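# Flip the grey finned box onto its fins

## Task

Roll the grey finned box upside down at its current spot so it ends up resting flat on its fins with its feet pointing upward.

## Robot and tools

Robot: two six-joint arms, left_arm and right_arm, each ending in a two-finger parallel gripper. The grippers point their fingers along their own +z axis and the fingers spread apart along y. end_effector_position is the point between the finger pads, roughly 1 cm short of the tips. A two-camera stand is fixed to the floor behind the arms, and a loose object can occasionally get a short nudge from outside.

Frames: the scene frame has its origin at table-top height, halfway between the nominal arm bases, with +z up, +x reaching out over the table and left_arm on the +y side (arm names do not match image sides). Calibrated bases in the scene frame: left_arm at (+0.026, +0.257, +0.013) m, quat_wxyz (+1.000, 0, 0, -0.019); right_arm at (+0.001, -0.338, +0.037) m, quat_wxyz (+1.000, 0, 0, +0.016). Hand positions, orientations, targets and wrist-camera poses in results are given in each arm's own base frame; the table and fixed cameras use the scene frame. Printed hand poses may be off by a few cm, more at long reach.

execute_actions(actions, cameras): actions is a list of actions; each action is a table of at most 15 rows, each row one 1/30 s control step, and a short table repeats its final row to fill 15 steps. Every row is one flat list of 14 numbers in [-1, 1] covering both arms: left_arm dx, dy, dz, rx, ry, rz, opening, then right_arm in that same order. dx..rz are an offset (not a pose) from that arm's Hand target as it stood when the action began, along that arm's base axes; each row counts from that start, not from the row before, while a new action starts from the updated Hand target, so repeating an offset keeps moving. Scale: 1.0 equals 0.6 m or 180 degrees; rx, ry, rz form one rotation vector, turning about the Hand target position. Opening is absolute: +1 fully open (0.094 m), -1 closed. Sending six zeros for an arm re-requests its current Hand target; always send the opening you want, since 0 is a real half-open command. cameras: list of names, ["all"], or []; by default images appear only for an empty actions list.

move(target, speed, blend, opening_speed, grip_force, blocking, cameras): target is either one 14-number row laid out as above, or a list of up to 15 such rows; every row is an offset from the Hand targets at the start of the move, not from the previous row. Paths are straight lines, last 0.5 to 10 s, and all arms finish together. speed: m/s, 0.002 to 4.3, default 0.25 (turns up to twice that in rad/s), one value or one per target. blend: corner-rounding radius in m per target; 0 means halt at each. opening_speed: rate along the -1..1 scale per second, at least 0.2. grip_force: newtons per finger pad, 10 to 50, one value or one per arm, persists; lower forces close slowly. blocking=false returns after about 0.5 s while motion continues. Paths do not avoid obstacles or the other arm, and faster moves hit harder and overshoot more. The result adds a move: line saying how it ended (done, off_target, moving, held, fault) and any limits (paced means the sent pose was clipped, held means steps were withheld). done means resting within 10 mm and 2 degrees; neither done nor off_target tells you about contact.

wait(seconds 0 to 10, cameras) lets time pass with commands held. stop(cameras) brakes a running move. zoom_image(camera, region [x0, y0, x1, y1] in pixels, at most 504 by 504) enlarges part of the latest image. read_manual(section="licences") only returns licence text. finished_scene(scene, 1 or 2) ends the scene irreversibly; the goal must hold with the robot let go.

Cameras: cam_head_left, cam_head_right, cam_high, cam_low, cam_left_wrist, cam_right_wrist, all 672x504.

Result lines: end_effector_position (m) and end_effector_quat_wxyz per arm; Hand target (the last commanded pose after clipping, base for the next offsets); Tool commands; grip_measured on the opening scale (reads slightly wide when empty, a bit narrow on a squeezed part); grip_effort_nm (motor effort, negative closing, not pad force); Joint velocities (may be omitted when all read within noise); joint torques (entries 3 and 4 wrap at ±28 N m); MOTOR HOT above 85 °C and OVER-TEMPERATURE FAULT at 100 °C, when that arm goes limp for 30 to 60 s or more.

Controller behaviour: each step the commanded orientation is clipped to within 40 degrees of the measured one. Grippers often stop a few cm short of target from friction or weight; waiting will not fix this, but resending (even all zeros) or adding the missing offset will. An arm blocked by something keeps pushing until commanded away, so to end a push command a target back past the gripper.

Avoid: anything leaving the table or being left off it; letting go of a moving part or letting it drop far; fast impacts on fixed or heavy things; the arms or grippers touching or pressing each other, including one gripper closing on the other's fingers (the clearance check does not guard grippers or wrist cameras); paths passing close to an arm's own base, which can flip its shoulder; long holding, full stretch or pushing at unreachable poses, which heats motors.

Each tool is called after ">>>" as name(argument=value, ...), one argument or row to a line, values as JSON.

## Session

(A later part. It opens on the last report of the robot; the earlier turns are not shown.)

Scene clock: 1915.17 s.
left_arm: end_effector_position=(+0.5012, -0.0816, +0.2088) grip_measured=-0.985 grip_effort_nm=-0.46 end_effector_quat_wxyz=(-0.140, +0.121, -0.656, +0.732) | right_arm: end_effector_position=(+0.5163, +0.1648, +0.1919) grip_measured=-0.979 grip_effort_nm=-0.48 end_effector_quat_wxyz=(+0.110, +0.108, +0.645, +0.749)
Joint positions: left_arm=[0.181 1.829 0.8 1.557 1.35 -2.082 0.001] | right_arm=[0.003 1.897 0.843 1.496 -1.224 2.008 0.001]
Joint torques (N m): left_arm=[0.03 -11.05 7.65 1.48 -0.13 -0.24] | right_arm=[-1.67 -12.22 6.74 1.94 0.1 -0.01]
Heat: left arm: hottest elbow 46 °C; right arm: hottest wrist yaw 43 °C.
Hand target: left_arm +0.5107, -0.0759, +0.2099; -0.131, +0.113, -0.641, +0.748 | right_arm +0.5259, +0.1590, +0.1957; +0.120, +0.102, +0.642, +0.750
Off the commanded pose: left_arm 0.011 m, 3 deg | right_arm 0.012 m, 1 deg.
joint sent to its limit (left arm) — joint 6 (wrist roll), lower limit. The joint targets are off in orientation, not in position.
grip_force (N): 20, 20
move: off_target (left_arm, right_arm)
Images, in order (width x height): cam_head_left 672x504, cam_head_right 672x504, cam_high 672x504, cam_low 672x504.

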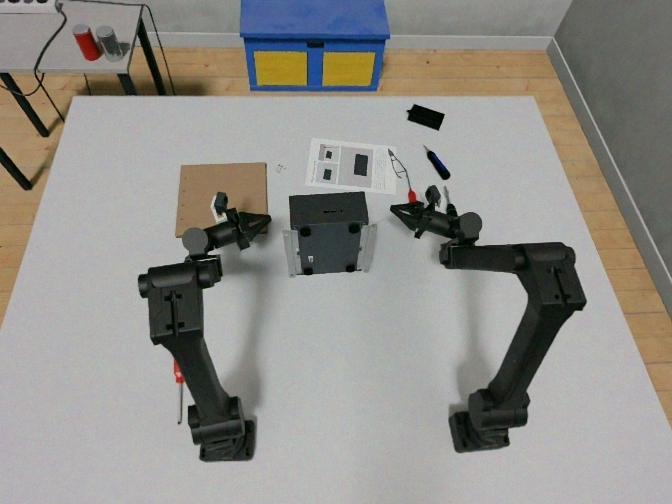

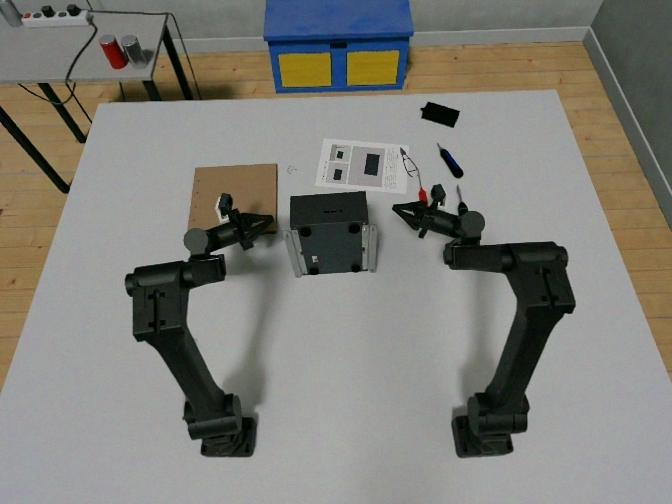

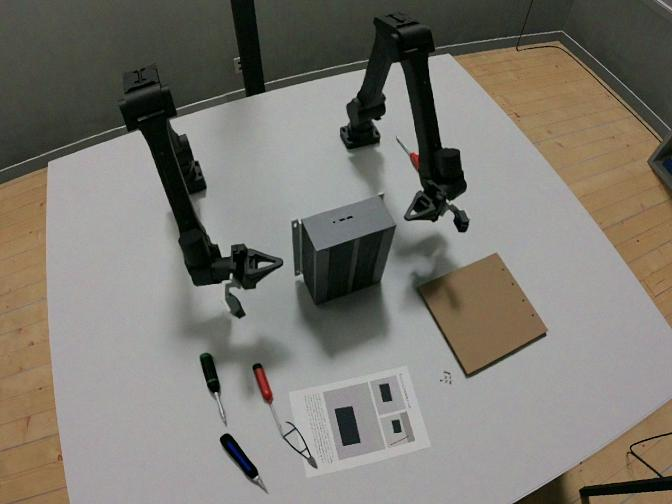

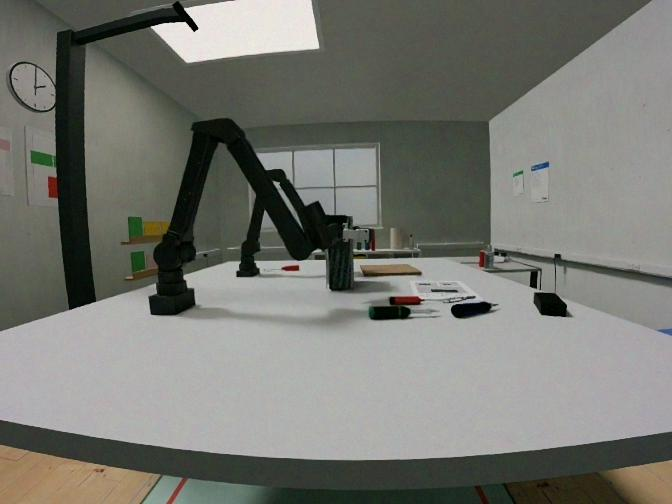

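>>> move(
  target=[-0.0767,-0.01,-0.283,0.1253,0.0456,0,-1, -0.07,0.005,-0.3,-0.1268,0.0412,0,-1],
  speed=0.1,
  cameras=["cam_head_left","cam_left_wrist","cam_right_wrist","cam_high"],
)

Scene clock: 1954.17 s.
left_arm: end_effector_position=(+0.4520, -0.0841, +0.0282) grip_measured=-0.985 grip_effort_nm=-0.46 end_effector_quat_wxyz=(+0.088, -0.154, +0.780, -0.600) | right_arm: end_effector_position=(+0.4773, +0.1605, +0.0143) grip_measured=-0.978 grip_effort_nm=-0.49 end_effector_quat_wxyz=(+0.091, +0.130, +0.783, +0.601)
Joint positions: left_arm=[0.186 1.843 0.755 0.029 1.263 -0.581 0.001] | right_arm=[0.003 1.936 0.765 0.459 -1.16 0.915 0.001]
Joint torques (N m): left_arm=[-0.73 -12.92 6.84 1.02 0.52 0.08] | right_arm=[-0.38 -12.34 5.11 1.39 -0.32 -0.2]
Heat: left arm: hottest elbow 44 °C; right arm: hottest elbow 39 °C.
Hand target: left_arm +0.4647, -0.0818, +0.0401; +0.105, -0.139, +0.782, -0.598 | right_arm +0.4839, +0.1620, +0.0159; +0.096, +0.124, +0.784, +0.600
Off the commanded pose: left_arm 0.018 m, 3 deg | right_arm 0.007 m, 1 deg.
grip_force (N): 20, 20
move: off_target (left_arm)
Images, in order (width x height): cam_head_left 672x504, cam_high 672x504, cam_left_wrist 672x504, cam_right_wrist 672x504.

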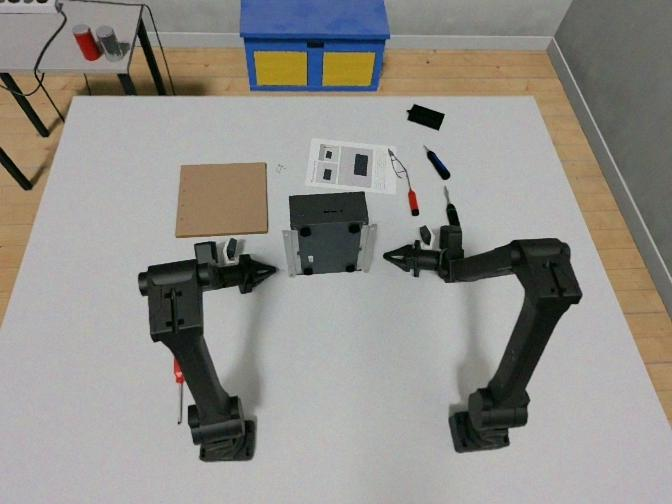

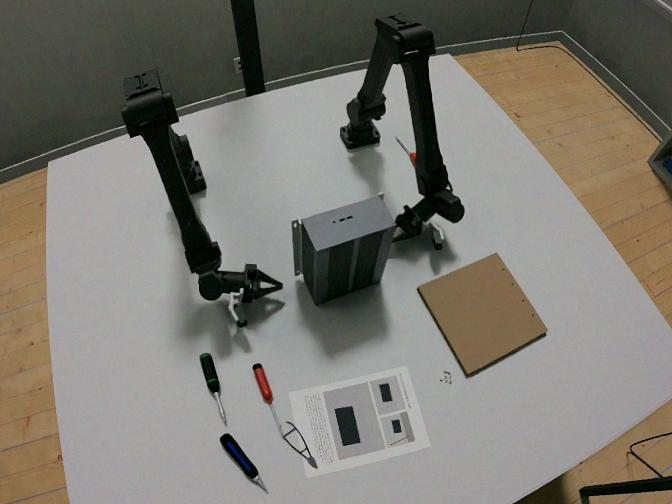

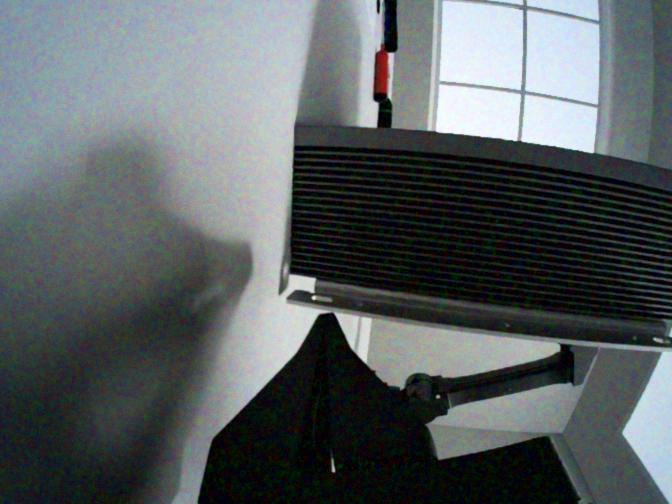

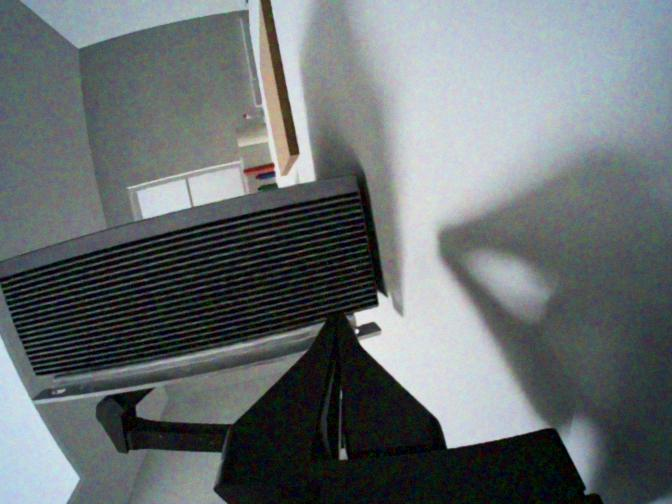

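>>> move(
  target=[0.0083,-0.068,0.0133,0,0,0,-1, -0.0055,0.1025,0,0,0,0,-1],
  speed=0.05,
  cameras=["cam_head_left","cam_left_wrist","cam_right_wrist"],
)

Scene clock: 1983.97 s.
left_arm: end_effector_position=(+0.4694, -0.1188, +0.0409) grip_measured=-0.985 grip_effort_nm=-0.46 end_effector_quat_wxyz=(+0.100, -0.144, +0.783, -0.597) | right_arm: end_effector_position=(+0.4813, +0.2177, +0.0192) grip_measured=-0.978 grip_effort_nm=-0.48 end_effector_quat_wxyz=(+0.099, +0.126, +0.784, +0.599)
Joint positions: left_arm=[0.095 1.829 0.75 0.241 1.203 -0.783 0.001] | right_arm=[0.137 1.948 0.765 0.633 -1.044 1.079 0.001]
Joint torques (N m): left_arm=[-1.61 -13.1 4.63 2.22 0.4 -0.3] | right_arm=[-0.03 -11.52 4.08 2.33 -0.21 -0.05]
Heat: left arm: hottest elbow 42 °C; right arm: hottest elbow 37 °C.
Hand target: left_arm +0.4696, -0.1227, +0.0481; +0.105, -0.139, +0.782, -0.598 | right_arm +0.4806, +0.2234, +0.0158; +0.096, +0.124, +0.784, +0.600
Off the commanded pose: left_arm 0.008 m, 1 deg | right_arm 0.007 m, 0 deg.
grip_force (N): 20, 20
move: done
Images, in order (width x height): cam_head_left 672x504, cam_left_wrist 672x504, cam_right_wrist 672x504.

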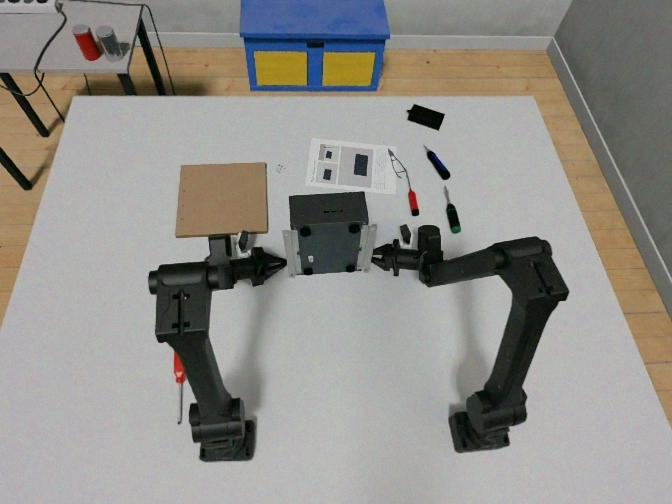

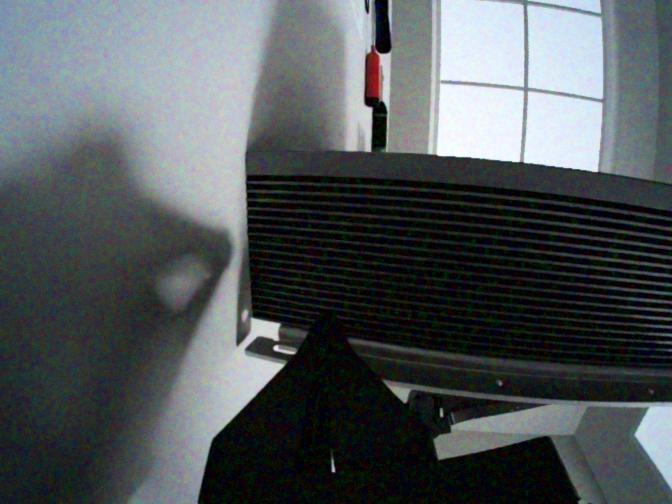

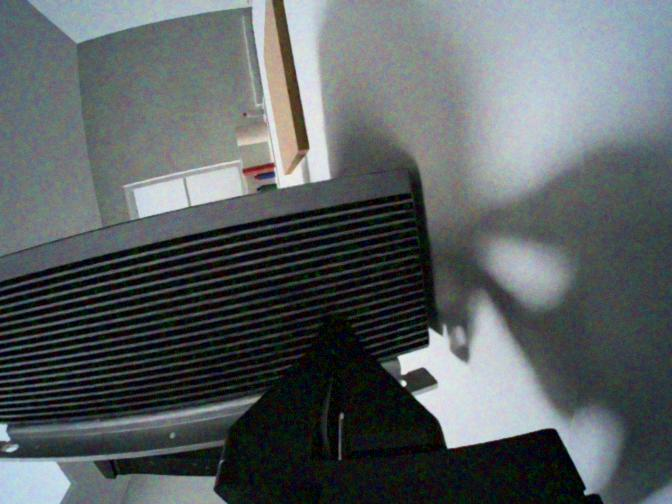

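>>> move(
  target=[0,-0.033,0,0,0,0,-1, -0.02,0.035,0.005,0,0,0,-1],
  speed=0.04,
  cameras=["cam_left_wrist","cam_right_wrist"],
)

Scene clock: 1992.70 s.
left_arm: end_effector_position=(+0.4700, -0.1383, +0.0424) grip_measured=-0.985 grip_effort_nm=-0.46 end_effector_quat_wxyz=(+0.101, -0.143, +0.783, -0.597) | right_arm: end_effector_position=(+0.4785, +0.2226, +0.0168) grip_measured=-0.978 grip_effort_nm=-0.48 end_effector_quat_wxyz=(+0.108, +0.143, +0.784, +0.595)
Joint positions: left_arm=[0.048 1.829 0.734 0.342 1.169 -0.871 0.001] | right_arm=[0.157 1.948 0.74 0.694 -0.992 1.129 0.001]
Joint torques (N m): left_arm=[-1.49 -12.86 4.59 2.32 0.37 -0.21] | right_arm=[2.61 -12.81 3.77 2.37 -0.55 -0.01]
Heat: left arm: hottest elbow 42 °C; right arm: hottest elbow 36 °C.
Hand target: left_arm +0.4696, -0.1425, +0.0481; +0.105, -0.139, +0.782, -0.598 | right_arm +0.4686, +0.2445, +0.0188; +0.096, +0.124, +0.784, +0.600
Off the commanded pose: left_arm 0.007 m, 1 deg | right_arm 0.024 m, 3 deg.
grip_force (N): 20, 20
move: off_target (right_arm)
Images, in order (width x height): cam_left_wrist 672x504, cam_right_wrist 672x504.

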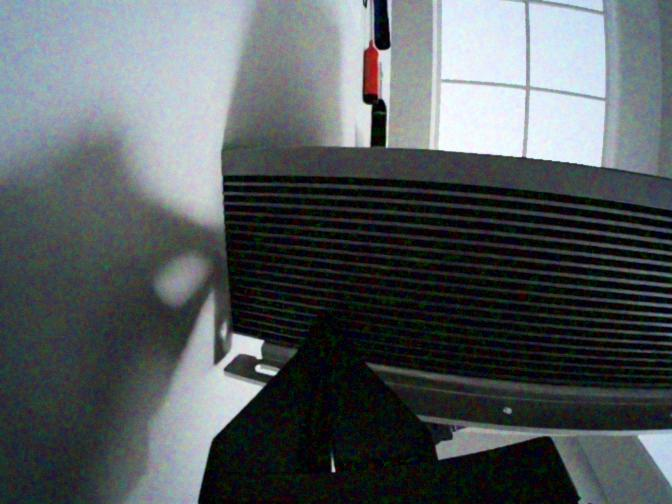

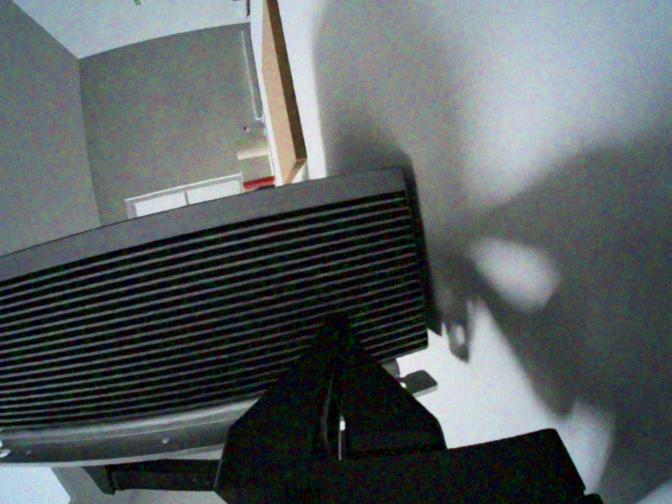

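>>> move(
  target=[0,-0.025,0,0,0,0,-1, 0,0,0,0,0,0,-1],
  speed=0.04,
  cameras=["cam_left_wrist","cam_head_left"],
)

Scene clock: 1999.33 s.
left_arm: end_effector_position=(+0.4709, -0.1389, +0.0412) grip_measured=-0.985 grip_effort_nm=-0.46 end_effector_quat_wxyz=(+0.107, -0.157, +0.782, -0.594) | right_arm: end_effector_position=(+0.4785, +0.2226, +0.0168) grip_measured=-0.978 grip_effort_nm=-0.48 end_effector_quat_wxyz=(+0.108, +0.143, +0.784, +0.595)
Joint positions: left_arm=[0.042 1.829 0.717 0.402 1.141 -0.927 0.001] | right_arm=[0.157 1.948 0.74 0.694 -0.992 1.129 0.001]
Joint torques (N m): left_arm=[-4.07 -12.45 5.11 2.58 0.4 -0.25] | right_arm=[2.96 -12.34 3.49 2.39 -0.52 -0.03]
Heat: left arm: hottest elbow 42 °C; right arm: hottest elbow 36 °C.
Hand target: left_arm +0.4697, -0.1575, +0.0481; +0.105, -0.138, +0.782, -0.598 | right_arm +0.4686, +0.2445, +0.0188; +0.096, +0.124, +0.784, +0.600
Off the commanded pose: left_arm 0.020 m, 2 deg | right_arm 0.024 m, 3 deg.
grip_force (N): 20, 20
move: off_target (left_arm, right_arm)
Images, in order (width x height): cam_head_left 672x504, cam_left_wrist 672x504.

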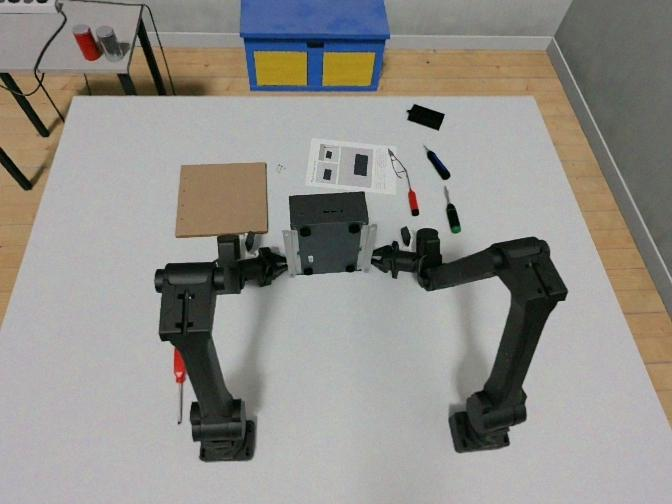

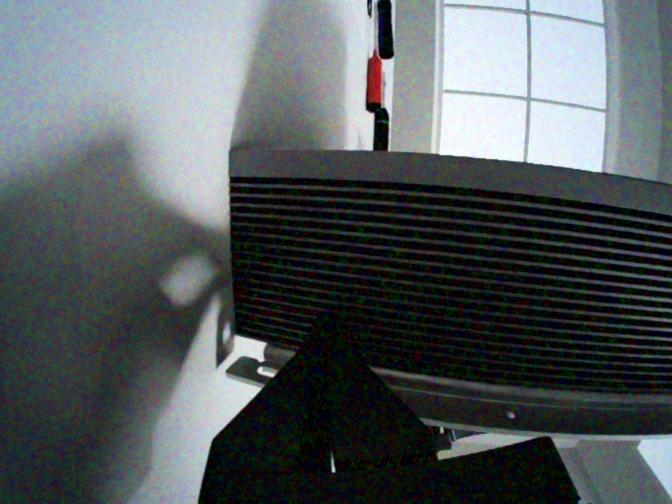

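>>> move(
  target=[-0.083,-0.008,0,0,0,0,-1, -0.083,0.012,0,0,0,0,-1],
  speed=0.04,
  cameras=["cam_left_wrist","cam_right_wrist","cam_head_left","cam_low"],
)

Scene clock: 2007.33 s.
left_arm: end_effector_position=(+0.4339, -0.1400, +0.0403) grip_measured=-0.985 grip_effort_nm=-0.46 end_effector_quat_wxyz=(+0.122, -0.160, +0.783, -0.588) | right_arm: end_effector_position=(+0.4387, +0.2227, +0.0126) grip_measured=-0.978 grip_effort_nm=-0.48 end_effector_quat_wxyz=(+0.118, +0.155, +0.783, +0.590)
Joint positions: left_arm=[0.038 1.771 0.594 0.498 1.11 -0.943 0.001] | right_arm=[0.181 1.918 0.614 0.817 -0.941 1.166 0.001]
Joint torques (N m): left_arm=[-4.84 -11.99 3.18 2.29 1.23 -0.21] | right_arm=[4.78 -12.98 2.19 2.51 -1.02 -0.11]
Heat: left arm: hottest elbow 41 °C; right arm: hottest elbow 36 °C.
Hand target: left_arm +0.4198, -0.1623, +0.0481; +0.105, -0.138, +0.782, -0.598 | right_arm +0.4188, +0.2518, +0.0189; +0.096, +0.124, +0.784, +0.600
Off the commanded pose: left_arm 0.027 m, 3 deg | right_arm 0.036 m, 4 deg.
grip_force (N): 20, 20
move: off_target (left_arm, right_arm)
Images, in order (width x height): cam_head_left 672x504, cam_low 672x504, cam_left_wrist 672x504, cam_right_wrist 672x504.

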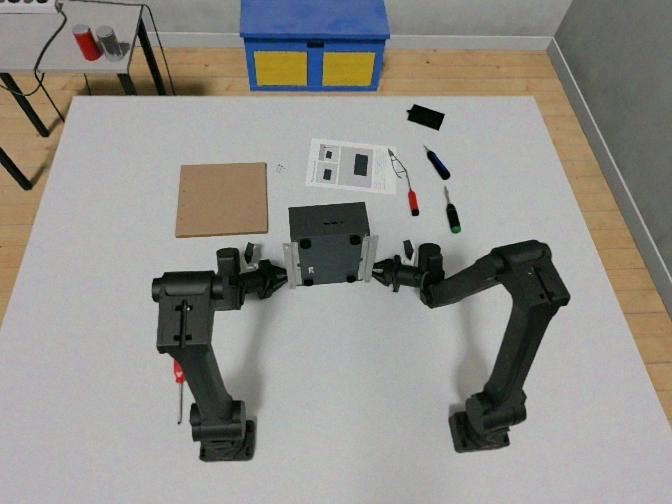

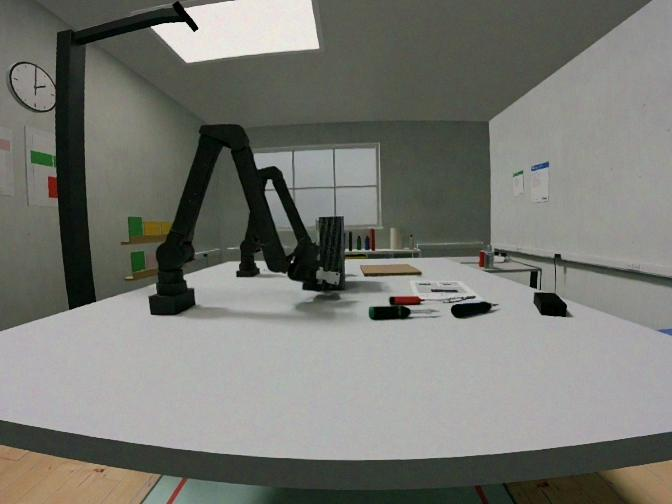

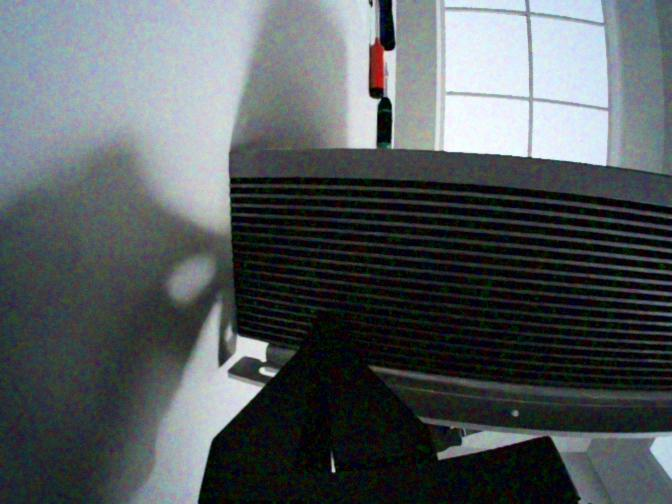

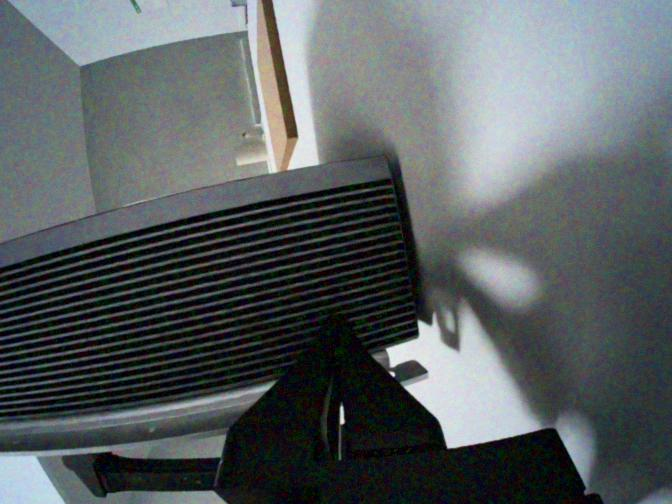

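>>> move(
  target=[-0.1,-0.004,0.008,0,0,0,-1, -0.1,0.012,0.005,0,0,0,-1],
  speed=0.04,
  cameras=["cam_head_left","cam_low"],
)

Scene clock: 2021.87 s.
left_arm: end_effector_position=(+0.3722, -0.1411, +0.0403) grip_measured=-0.985 grip_effort_nm=-0.45 end_effector_quat_wxyz=(+0.120, -0.171, +0.785, -0.583) | right_arm: end_effector_position=(+0.3806, +0.2265, +0.0130) grip_measured=-0.979 grip_effort_nm=-0.48 end_effector_quat_wxyz=(+0.121, +0.165, +0.784, +0.586)
Joint positions: left_arm=[0.038 1.671 0.421 0.562 1.095 -0.951 0.001] | right_arm=[0.231 1.868 0.451 0.958 -0.876 1.213 0.001]
Joint torques (N m): left_arm=[-5.54 -10.05 3.06 2.56 1.6 -0.29] | right_arm=[6.07 -11.16 1.81 2.39 -1.35 -0.07]
Heat: left arm: hottest elbow 40 °C; right arm: hottest elbow 35 °C.
Hand target: left_arm +0.3598, -0.1648, +0.0529; +0.105, -0.138, +0.782, -0.598 | right_arm +0.3588, +0.2589, +0.0218; +0.096, +0.124, +0.784, +0.600
Off the commanded pose: left_arm 0.029 m, 4 deg | right_arm 0.040 m, 6 deg.
grip_force (N): 20, 20
move: off_target (left_arm, right_arm)
Images, in order (width x height): cam_head_left 672x504, cam_low 672x504.

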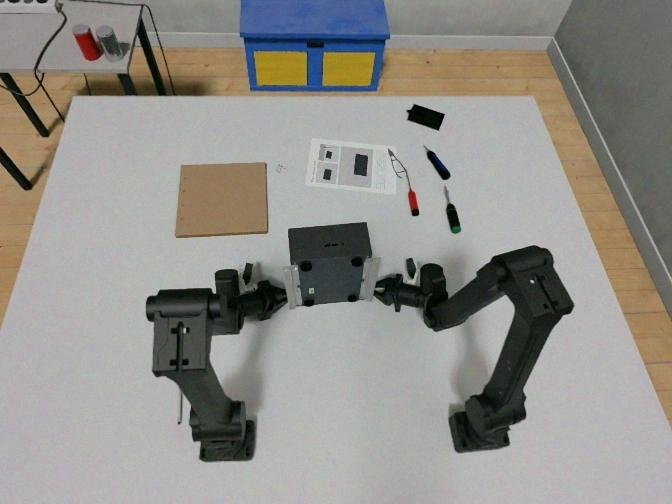

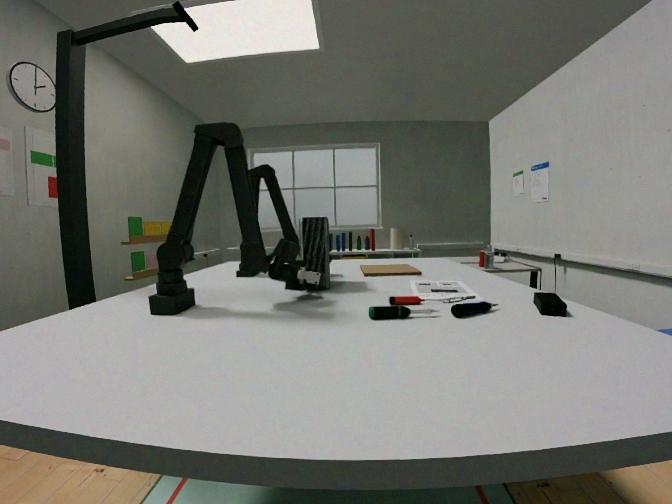

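>>> move(
  target=[-0.1,-0.004,0.004,0,0,0,-1, -0.095,0.008,0.005,0,0,0,-1],
  speed=0.04,
  cameras=["cam_head_left","cam_low"],
)

Scene clock: 2029.00 s.
left_arm: end_effector_position=(+0.3121, -0.1420, +0.0405) grip_measured=-0.985 grip_effort_nm=-0.45 end_effector_quat_wxyz=(+0.121, -0.181, +0.786, -0.579) | right_arm: end_effector_position=(+0.3244, +0.2287, +0.0130) grip_measured=-0.979 grip_effort_nm=-0.49 end_effector_quat_wxyz=(+0.123, +0.176, +0.785, +0.581)
Joint positions: left_arm=[0.038 1.568 0.254 0.627 1.078 -0.964 0.001] | right_arm=[0.296 1.84 0.299 1.106 -0.797 1.261 0.001]
Joint torques (N m): left_arm=[-6.36 -7.94 2.89 2.78 1.94 -0.29] | right_arm=[6.71 -9.64 1.4 2.76 -1.66 -0.03]
Heat: left arm: hottest elbow 40 °C; right arm: hottest wrist yaw 35 °C.
Hand target: left_arm +0.2999, -0.1671, +0.0554; +0.105, -0.138, +0.782, -0.598 | right_arm +0.3019, +0.2637, +0.0249; +0.096, +0.124, +0.784, +0.600
Off the commanded pose: left_arm 0.032 m, 6 deg | right_arm 0.043 m, 7 deg.
grip_force (N): 20, 20
move: off_target (left_arm, right_arm)
Images, in order (width x height): cam_head_left 672x504, cam_low 672x504.

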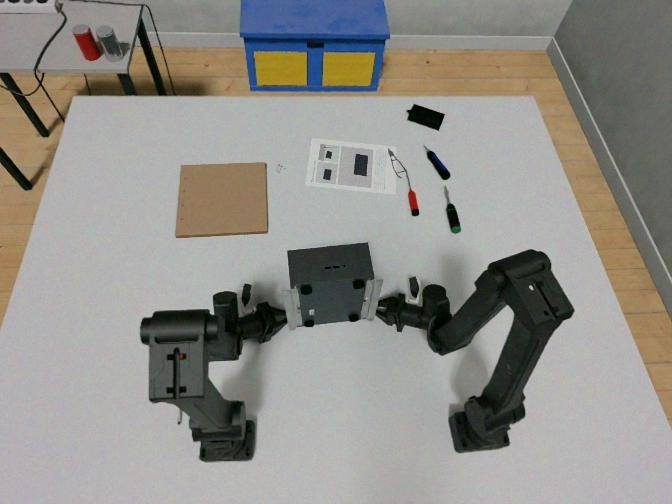

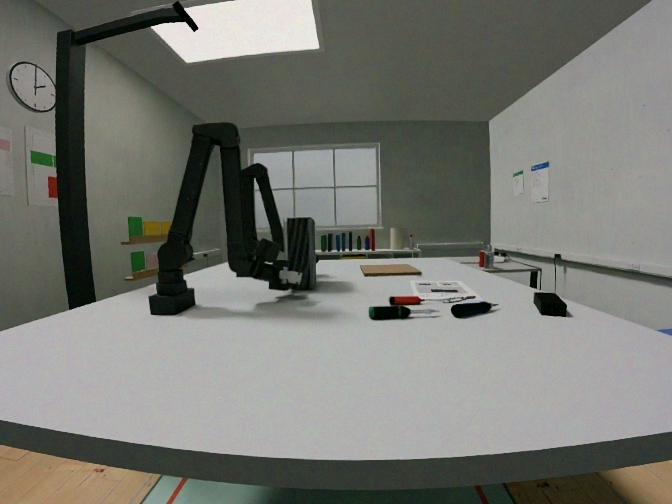

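>>> execute_actions(
  actions=[],
)

Scene clock: 2059.50 s.
left_arm: end_effector_position=(+0.3121, -0.1420, +0.0405) grip_measured=-0.985 grip_effort_nm=-0.45 end_effector_quat_wxyz=(+0.121, -0.181, +0.786, -0.579) | right_arm: end_effector_position=(+0.3244, +0.2287, +0.0130) grip_measured=-0.979 grip_effort_nm=-0.49 end_effector_quat_wxyz=(+0.123, +0.176, +0.785, +0.581)
Joint positions: left_arm=[0.038 1.568 0.254 0.627 1.078 -0.965 0.001] | right_arm=[0.296 1.84 0.299 1.106 -0.797 1.262 0.001]
Joint velocities: within noise
Joint torques (N m): left_arm=[-6.48 -8.06 2.91 2.78 1.94 -0.31] | right_arm=[6.42 -9.47 1.54 2.73 -1.63 -0.04]
Heat: left arm: hottest elbow 39 °C; right arm: hottest wrist yaw 37 °C.
Hand target: left_arm +0.2999, -0.1671, +0.0554; +0.105, -0.138, +0.782, -0.598 | right_arm +0.3019, +0.2637, +0.0249; +0.096, +0.124, +0.784, +0.600
Tool commands: left_gripper/opening=-1.0 right_gripper/opening=-1.0
Off the commanded pose: left_arm 0.032 m, 6 deg | right_arm 0.043 m, 7 deg.
grip_force (N): 20, 20

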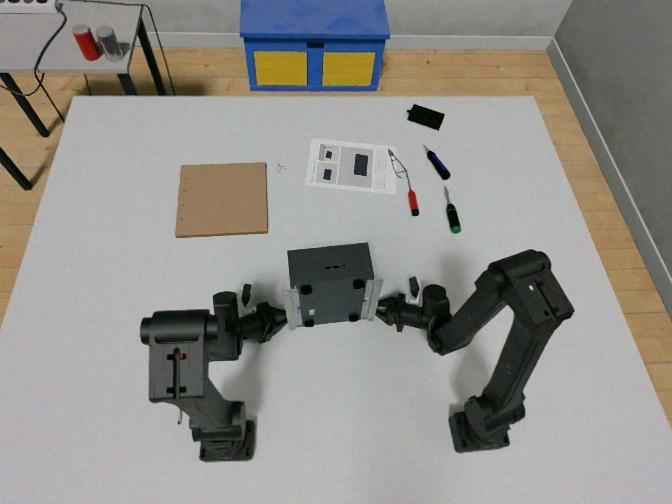

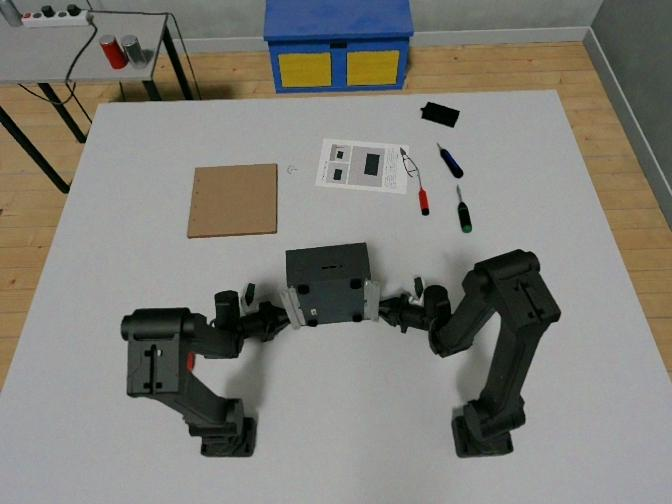

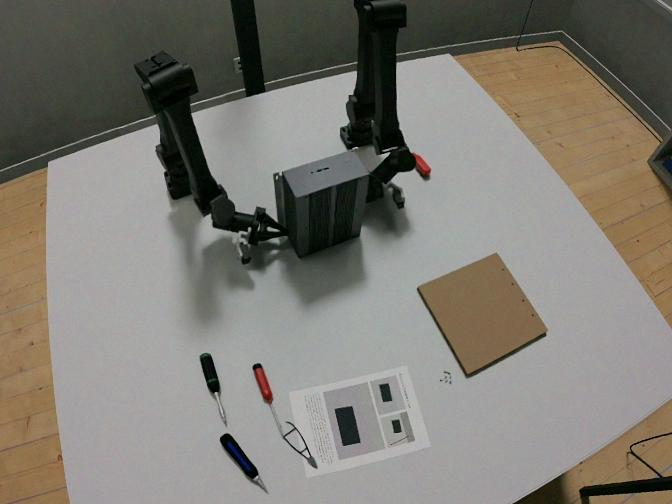

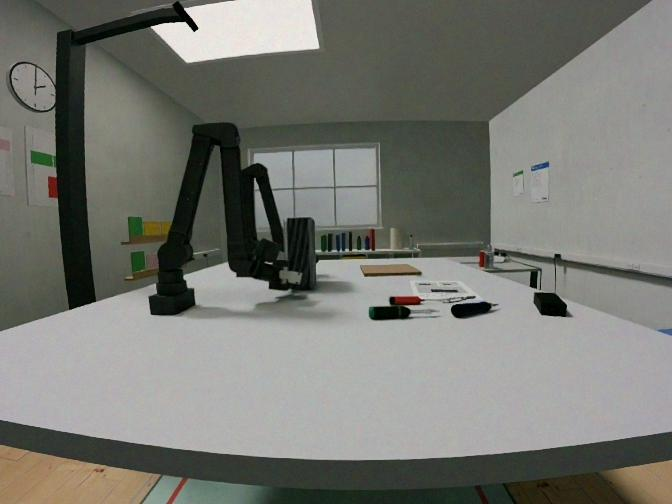

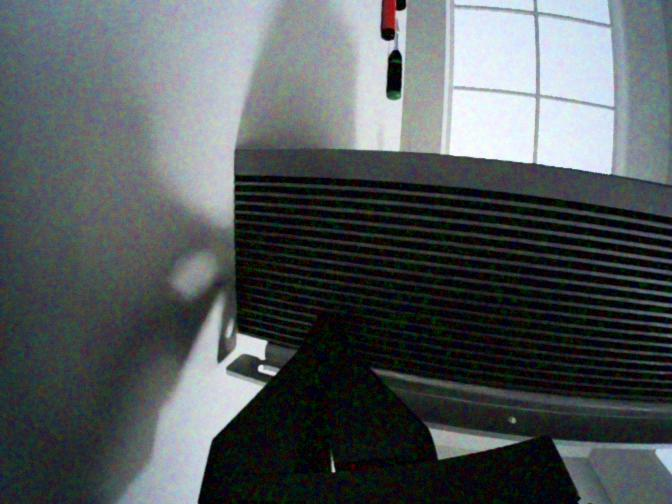

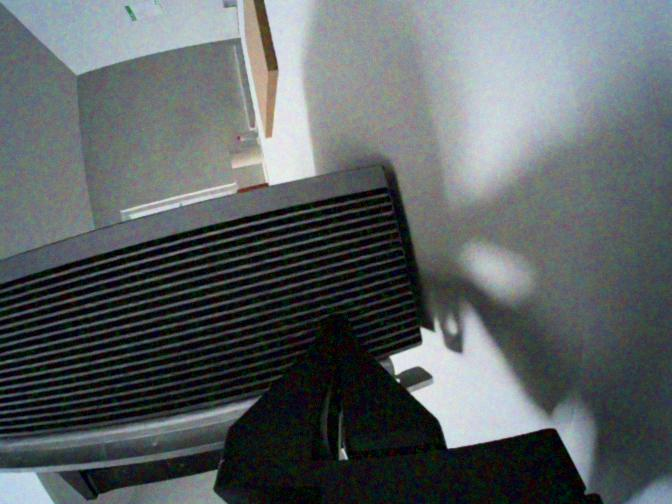

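>>> move(
  target=[-0.11, 0, 0, 0, 0, 0, -1, -0.11, 0, 0, 0, 0, 0, -1],
  speed=0.05,
  cameras=["cam_head_left"],
)

Scene clock: 2073.57 s.
left_arm: end_effector_position=(+0.2454, -0.1446, +0.0410) grip_measured=-0.985 grip_effort_nm=-0.45 end_effector_quat_wxyz=(+0.123, -0.184, +0.787, -0.576) | right_arm: end_effector_position=(+0.2548, +0.2290, +0.0134) grip_measured=-0.979 grip_effort_nm=-0.48 end_effector_quat_wxyz=(+0.125, +0.183, +0.789, +0.574)
Joint positions: left_arm=[0.033 1.438 0.074 0.683 1.063 -0.973 0.001] | right_arm=[0.41 1.862 0.125 1.327 -0.677 1.319 0.001]
Joint torques (N m): left_arm=[-6.42 -5.19 2.93 2.8 2.24 -0.32] | right_arm=[7.18 -6.07 1.18 3.32 -2.09 -0.02]
Heat: left arm: hottest elbow 38 °C; right arm: hottest wrist yaw 37 °C.
Hand target: left_arm +0.2338, -0.1671, +0.0553; +0.105, -0.139, +0.782, -0.598 | right_arm +0.2358, +0.2636, +0.0247; +0.096, +0.125, +0.784, +0.600
Off the commanded pose: left_arm 0.029 m, 6 deg | right_arm 0.041 m, 8 deg.
grip_force (N): 20, 20
move: off_target (left_arm, right_arm)
Images, in order (width x height): cam_head_left 672x504.

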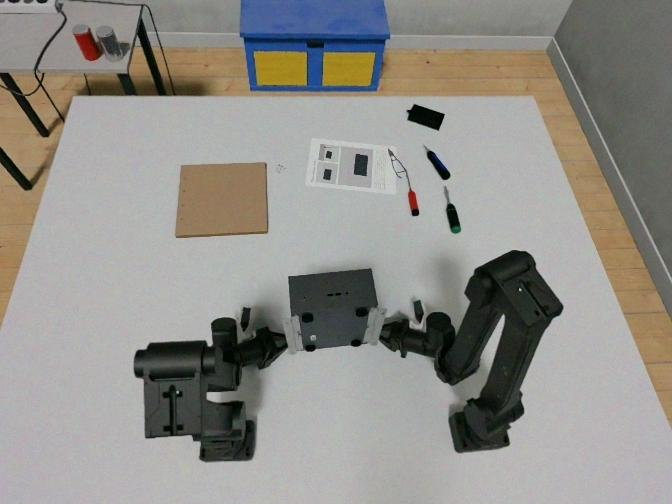

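>>> move(
  target=[0.019, 0.11, 0, 0, 0, 0, -1, 0.032, -0.128, 0, 0, 0, 0, -1],
  speed=0.05,
  cameras=["cam_head_left", "cam_high"],
)

Scene clock: 2111.50 s.
left_arm: end_effector_position=(+0.2351, -0.1063, +0.0523) grip_measured=-0.985 grip_effort_nm=-0.45 end_effector_quat_wxyz=(+0.096, -0.142, +0.782, -0.599) | right_arm: end_effector_position=(+0.2477, +0.1896, +0.0215) grip_measured=-0.979 grip_effort_nm=-0.48 end_effector_quat_wxyz=(+0.085, +0.127, +0.786, +0.599)
Joint positions: left_arm=[0.285 1.355 0.232 -0.255 1.299 -0.222 0.001] | right_arm=[0.151 1.762 0.131 1.063 -1.048 1.085 0.001]
Joint torques (N m): left_arm=[-0.03 -2.49 6.08 0.57 0.78 0.02] | right_arm=[-2.32 -6.48 1.29 1.54 -0.49 -0.19]
Heat: left arm: hottest wrist yaw 40 °C; right arm: hottest wrist yaw 39 °C.
Hand target: left_arm +0.2453, -0.1011, +0.0554; +0.105, -0.138, +0.782, -0.598 | right_arm +0.2550, +0.1869, +0.0248; +0.096, +0.124, +0.784, +0.600
Off the commanded pose: left_arm 0.012 m, 1 deg | right_arm 0.009 m, 1 deg.
grip_force (N): 20, 20
move: off_target (left_arm)
Images, in order (width x height): cam_head_left 672x504, cam_high 672x504.

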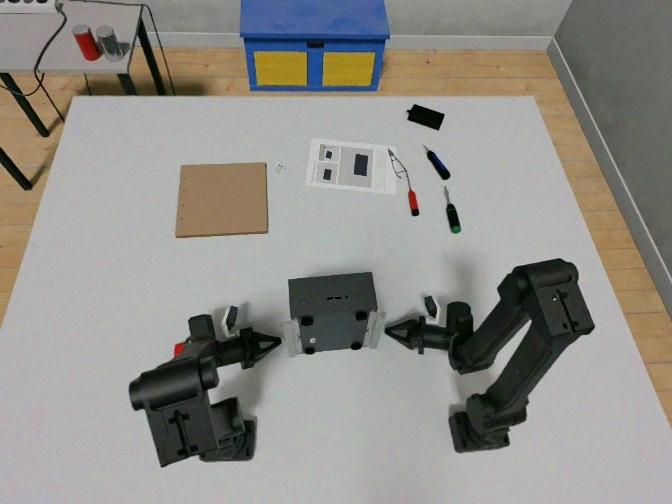

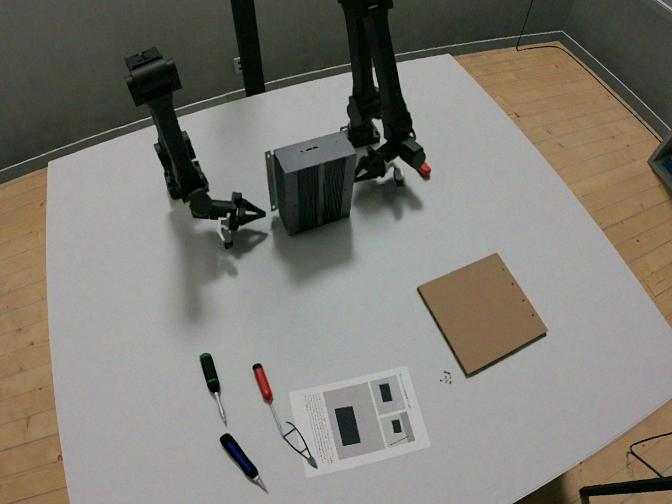

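>>> move(
  target=[0.03, 0.01, 0.258, -0.0783, -0.0285, 0, -1, 0.055, -0.01, 0.266, 0.0793, -0.0258, 0, -1],
  speed=0.08,
  cameras=["all"],
)

Scene clock: 2155.63 s.
left_arm: end_effector_position=(+0.2532, -0.1002, +0.1947) grip_measured=-0.985 grip_effort_nm=-0.46 end_effector_quat_wxyz=(+0.101, -0.128, +0.701, -0.694) | right_arm: end_effector_position=(+0.2750, +0.1840, +0.1713) grip_measured=-0.979 grip_effort_nm=-0.49 end_effector_quat_wxyz=(+0.094, +0.120, +0.705, +0.693)
Joint positions: left_arm=[0.319 0.977 0.376 -0.597 1.554 -0.409 0.001] | right_arm=[0.083 1.226 0.181 0.987 -1.183 1.551 0.001]
Joint torques (N m): left_arm=[0.09 -2.61 10.28 1.22 0.84 -0.25] | right_arm=[-1.32 -2.78 7.35 2.51 -0.18 -0.05]
Heat: left arm: hottest elbow 39 °C; right arm: hottest wrist yaw 33 °C.
Hand target: left_arm +0.2633, -0.0951, +0.2101; +0.122, -0.123, +0.698, -0.695 | right_arm +0.2880, +0.1809, +0.1844; +0.112, +0.111, +0.699, +0.697
Off the commanded pose: left_arm 0.019 m, 3 deg | right_arm 0.019 m, 2 deg.
joint sent to its limit (left arm) — joint 5 (wrist yaw), upper limit. The joint targets still meet the commanded pose.
grip_force (N): 20, 20
move: off_target (left_arm, right_arm)

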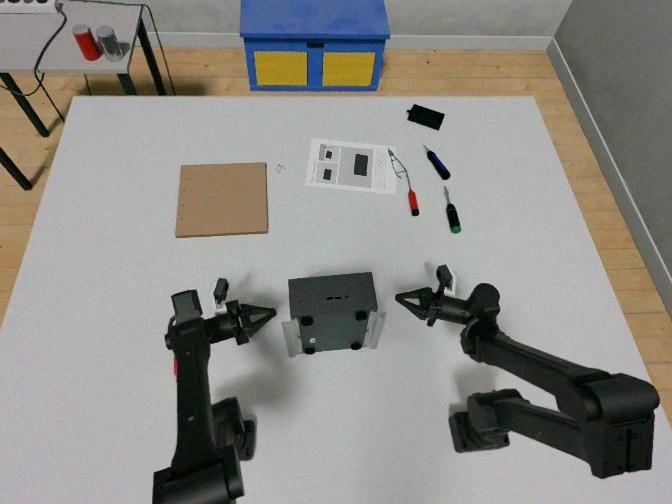

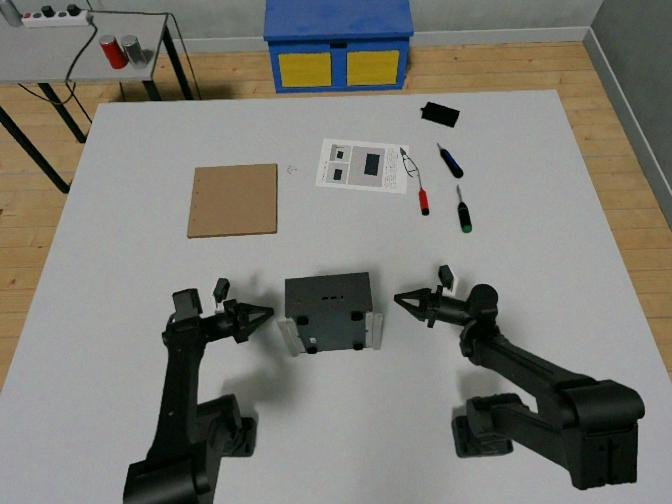

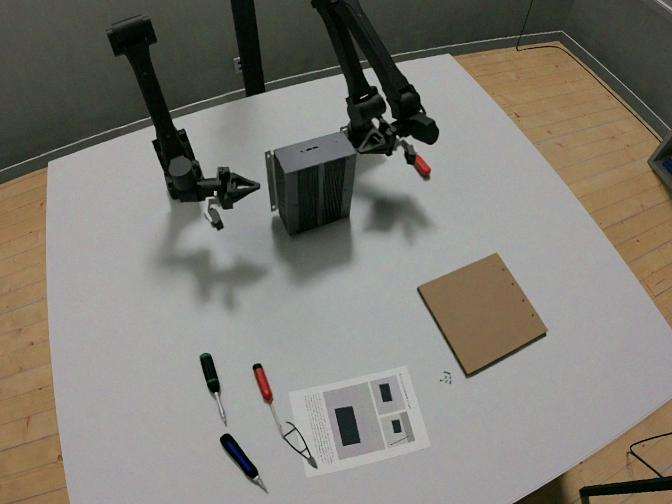

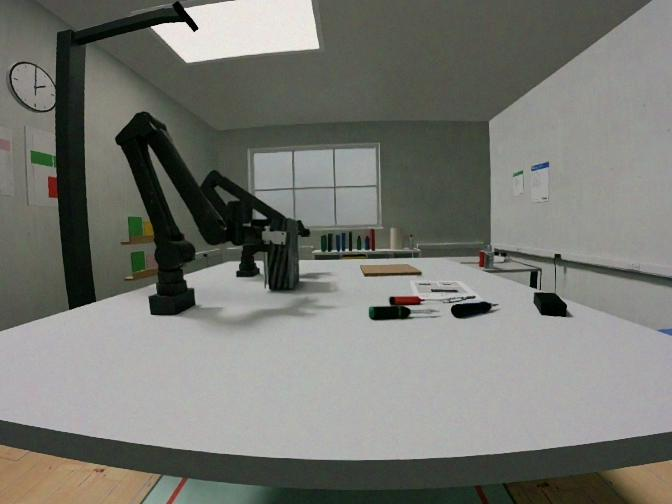

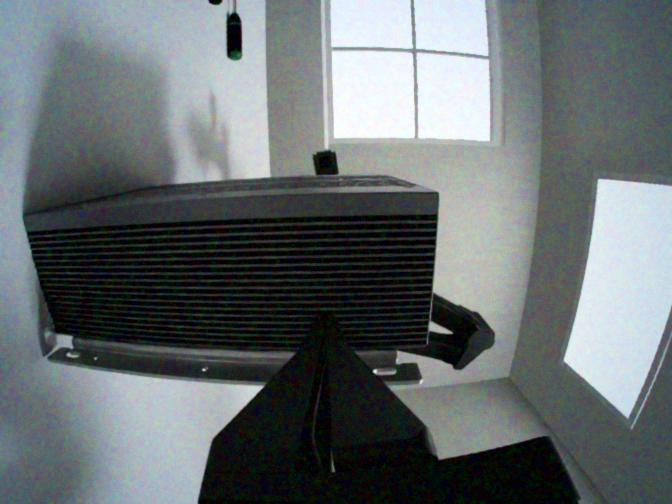

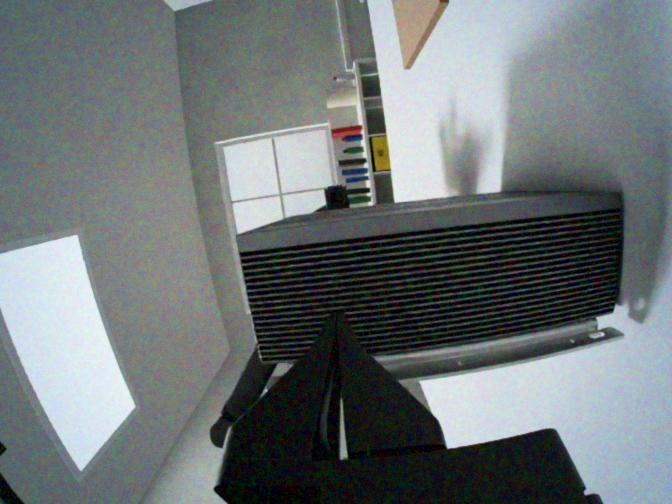

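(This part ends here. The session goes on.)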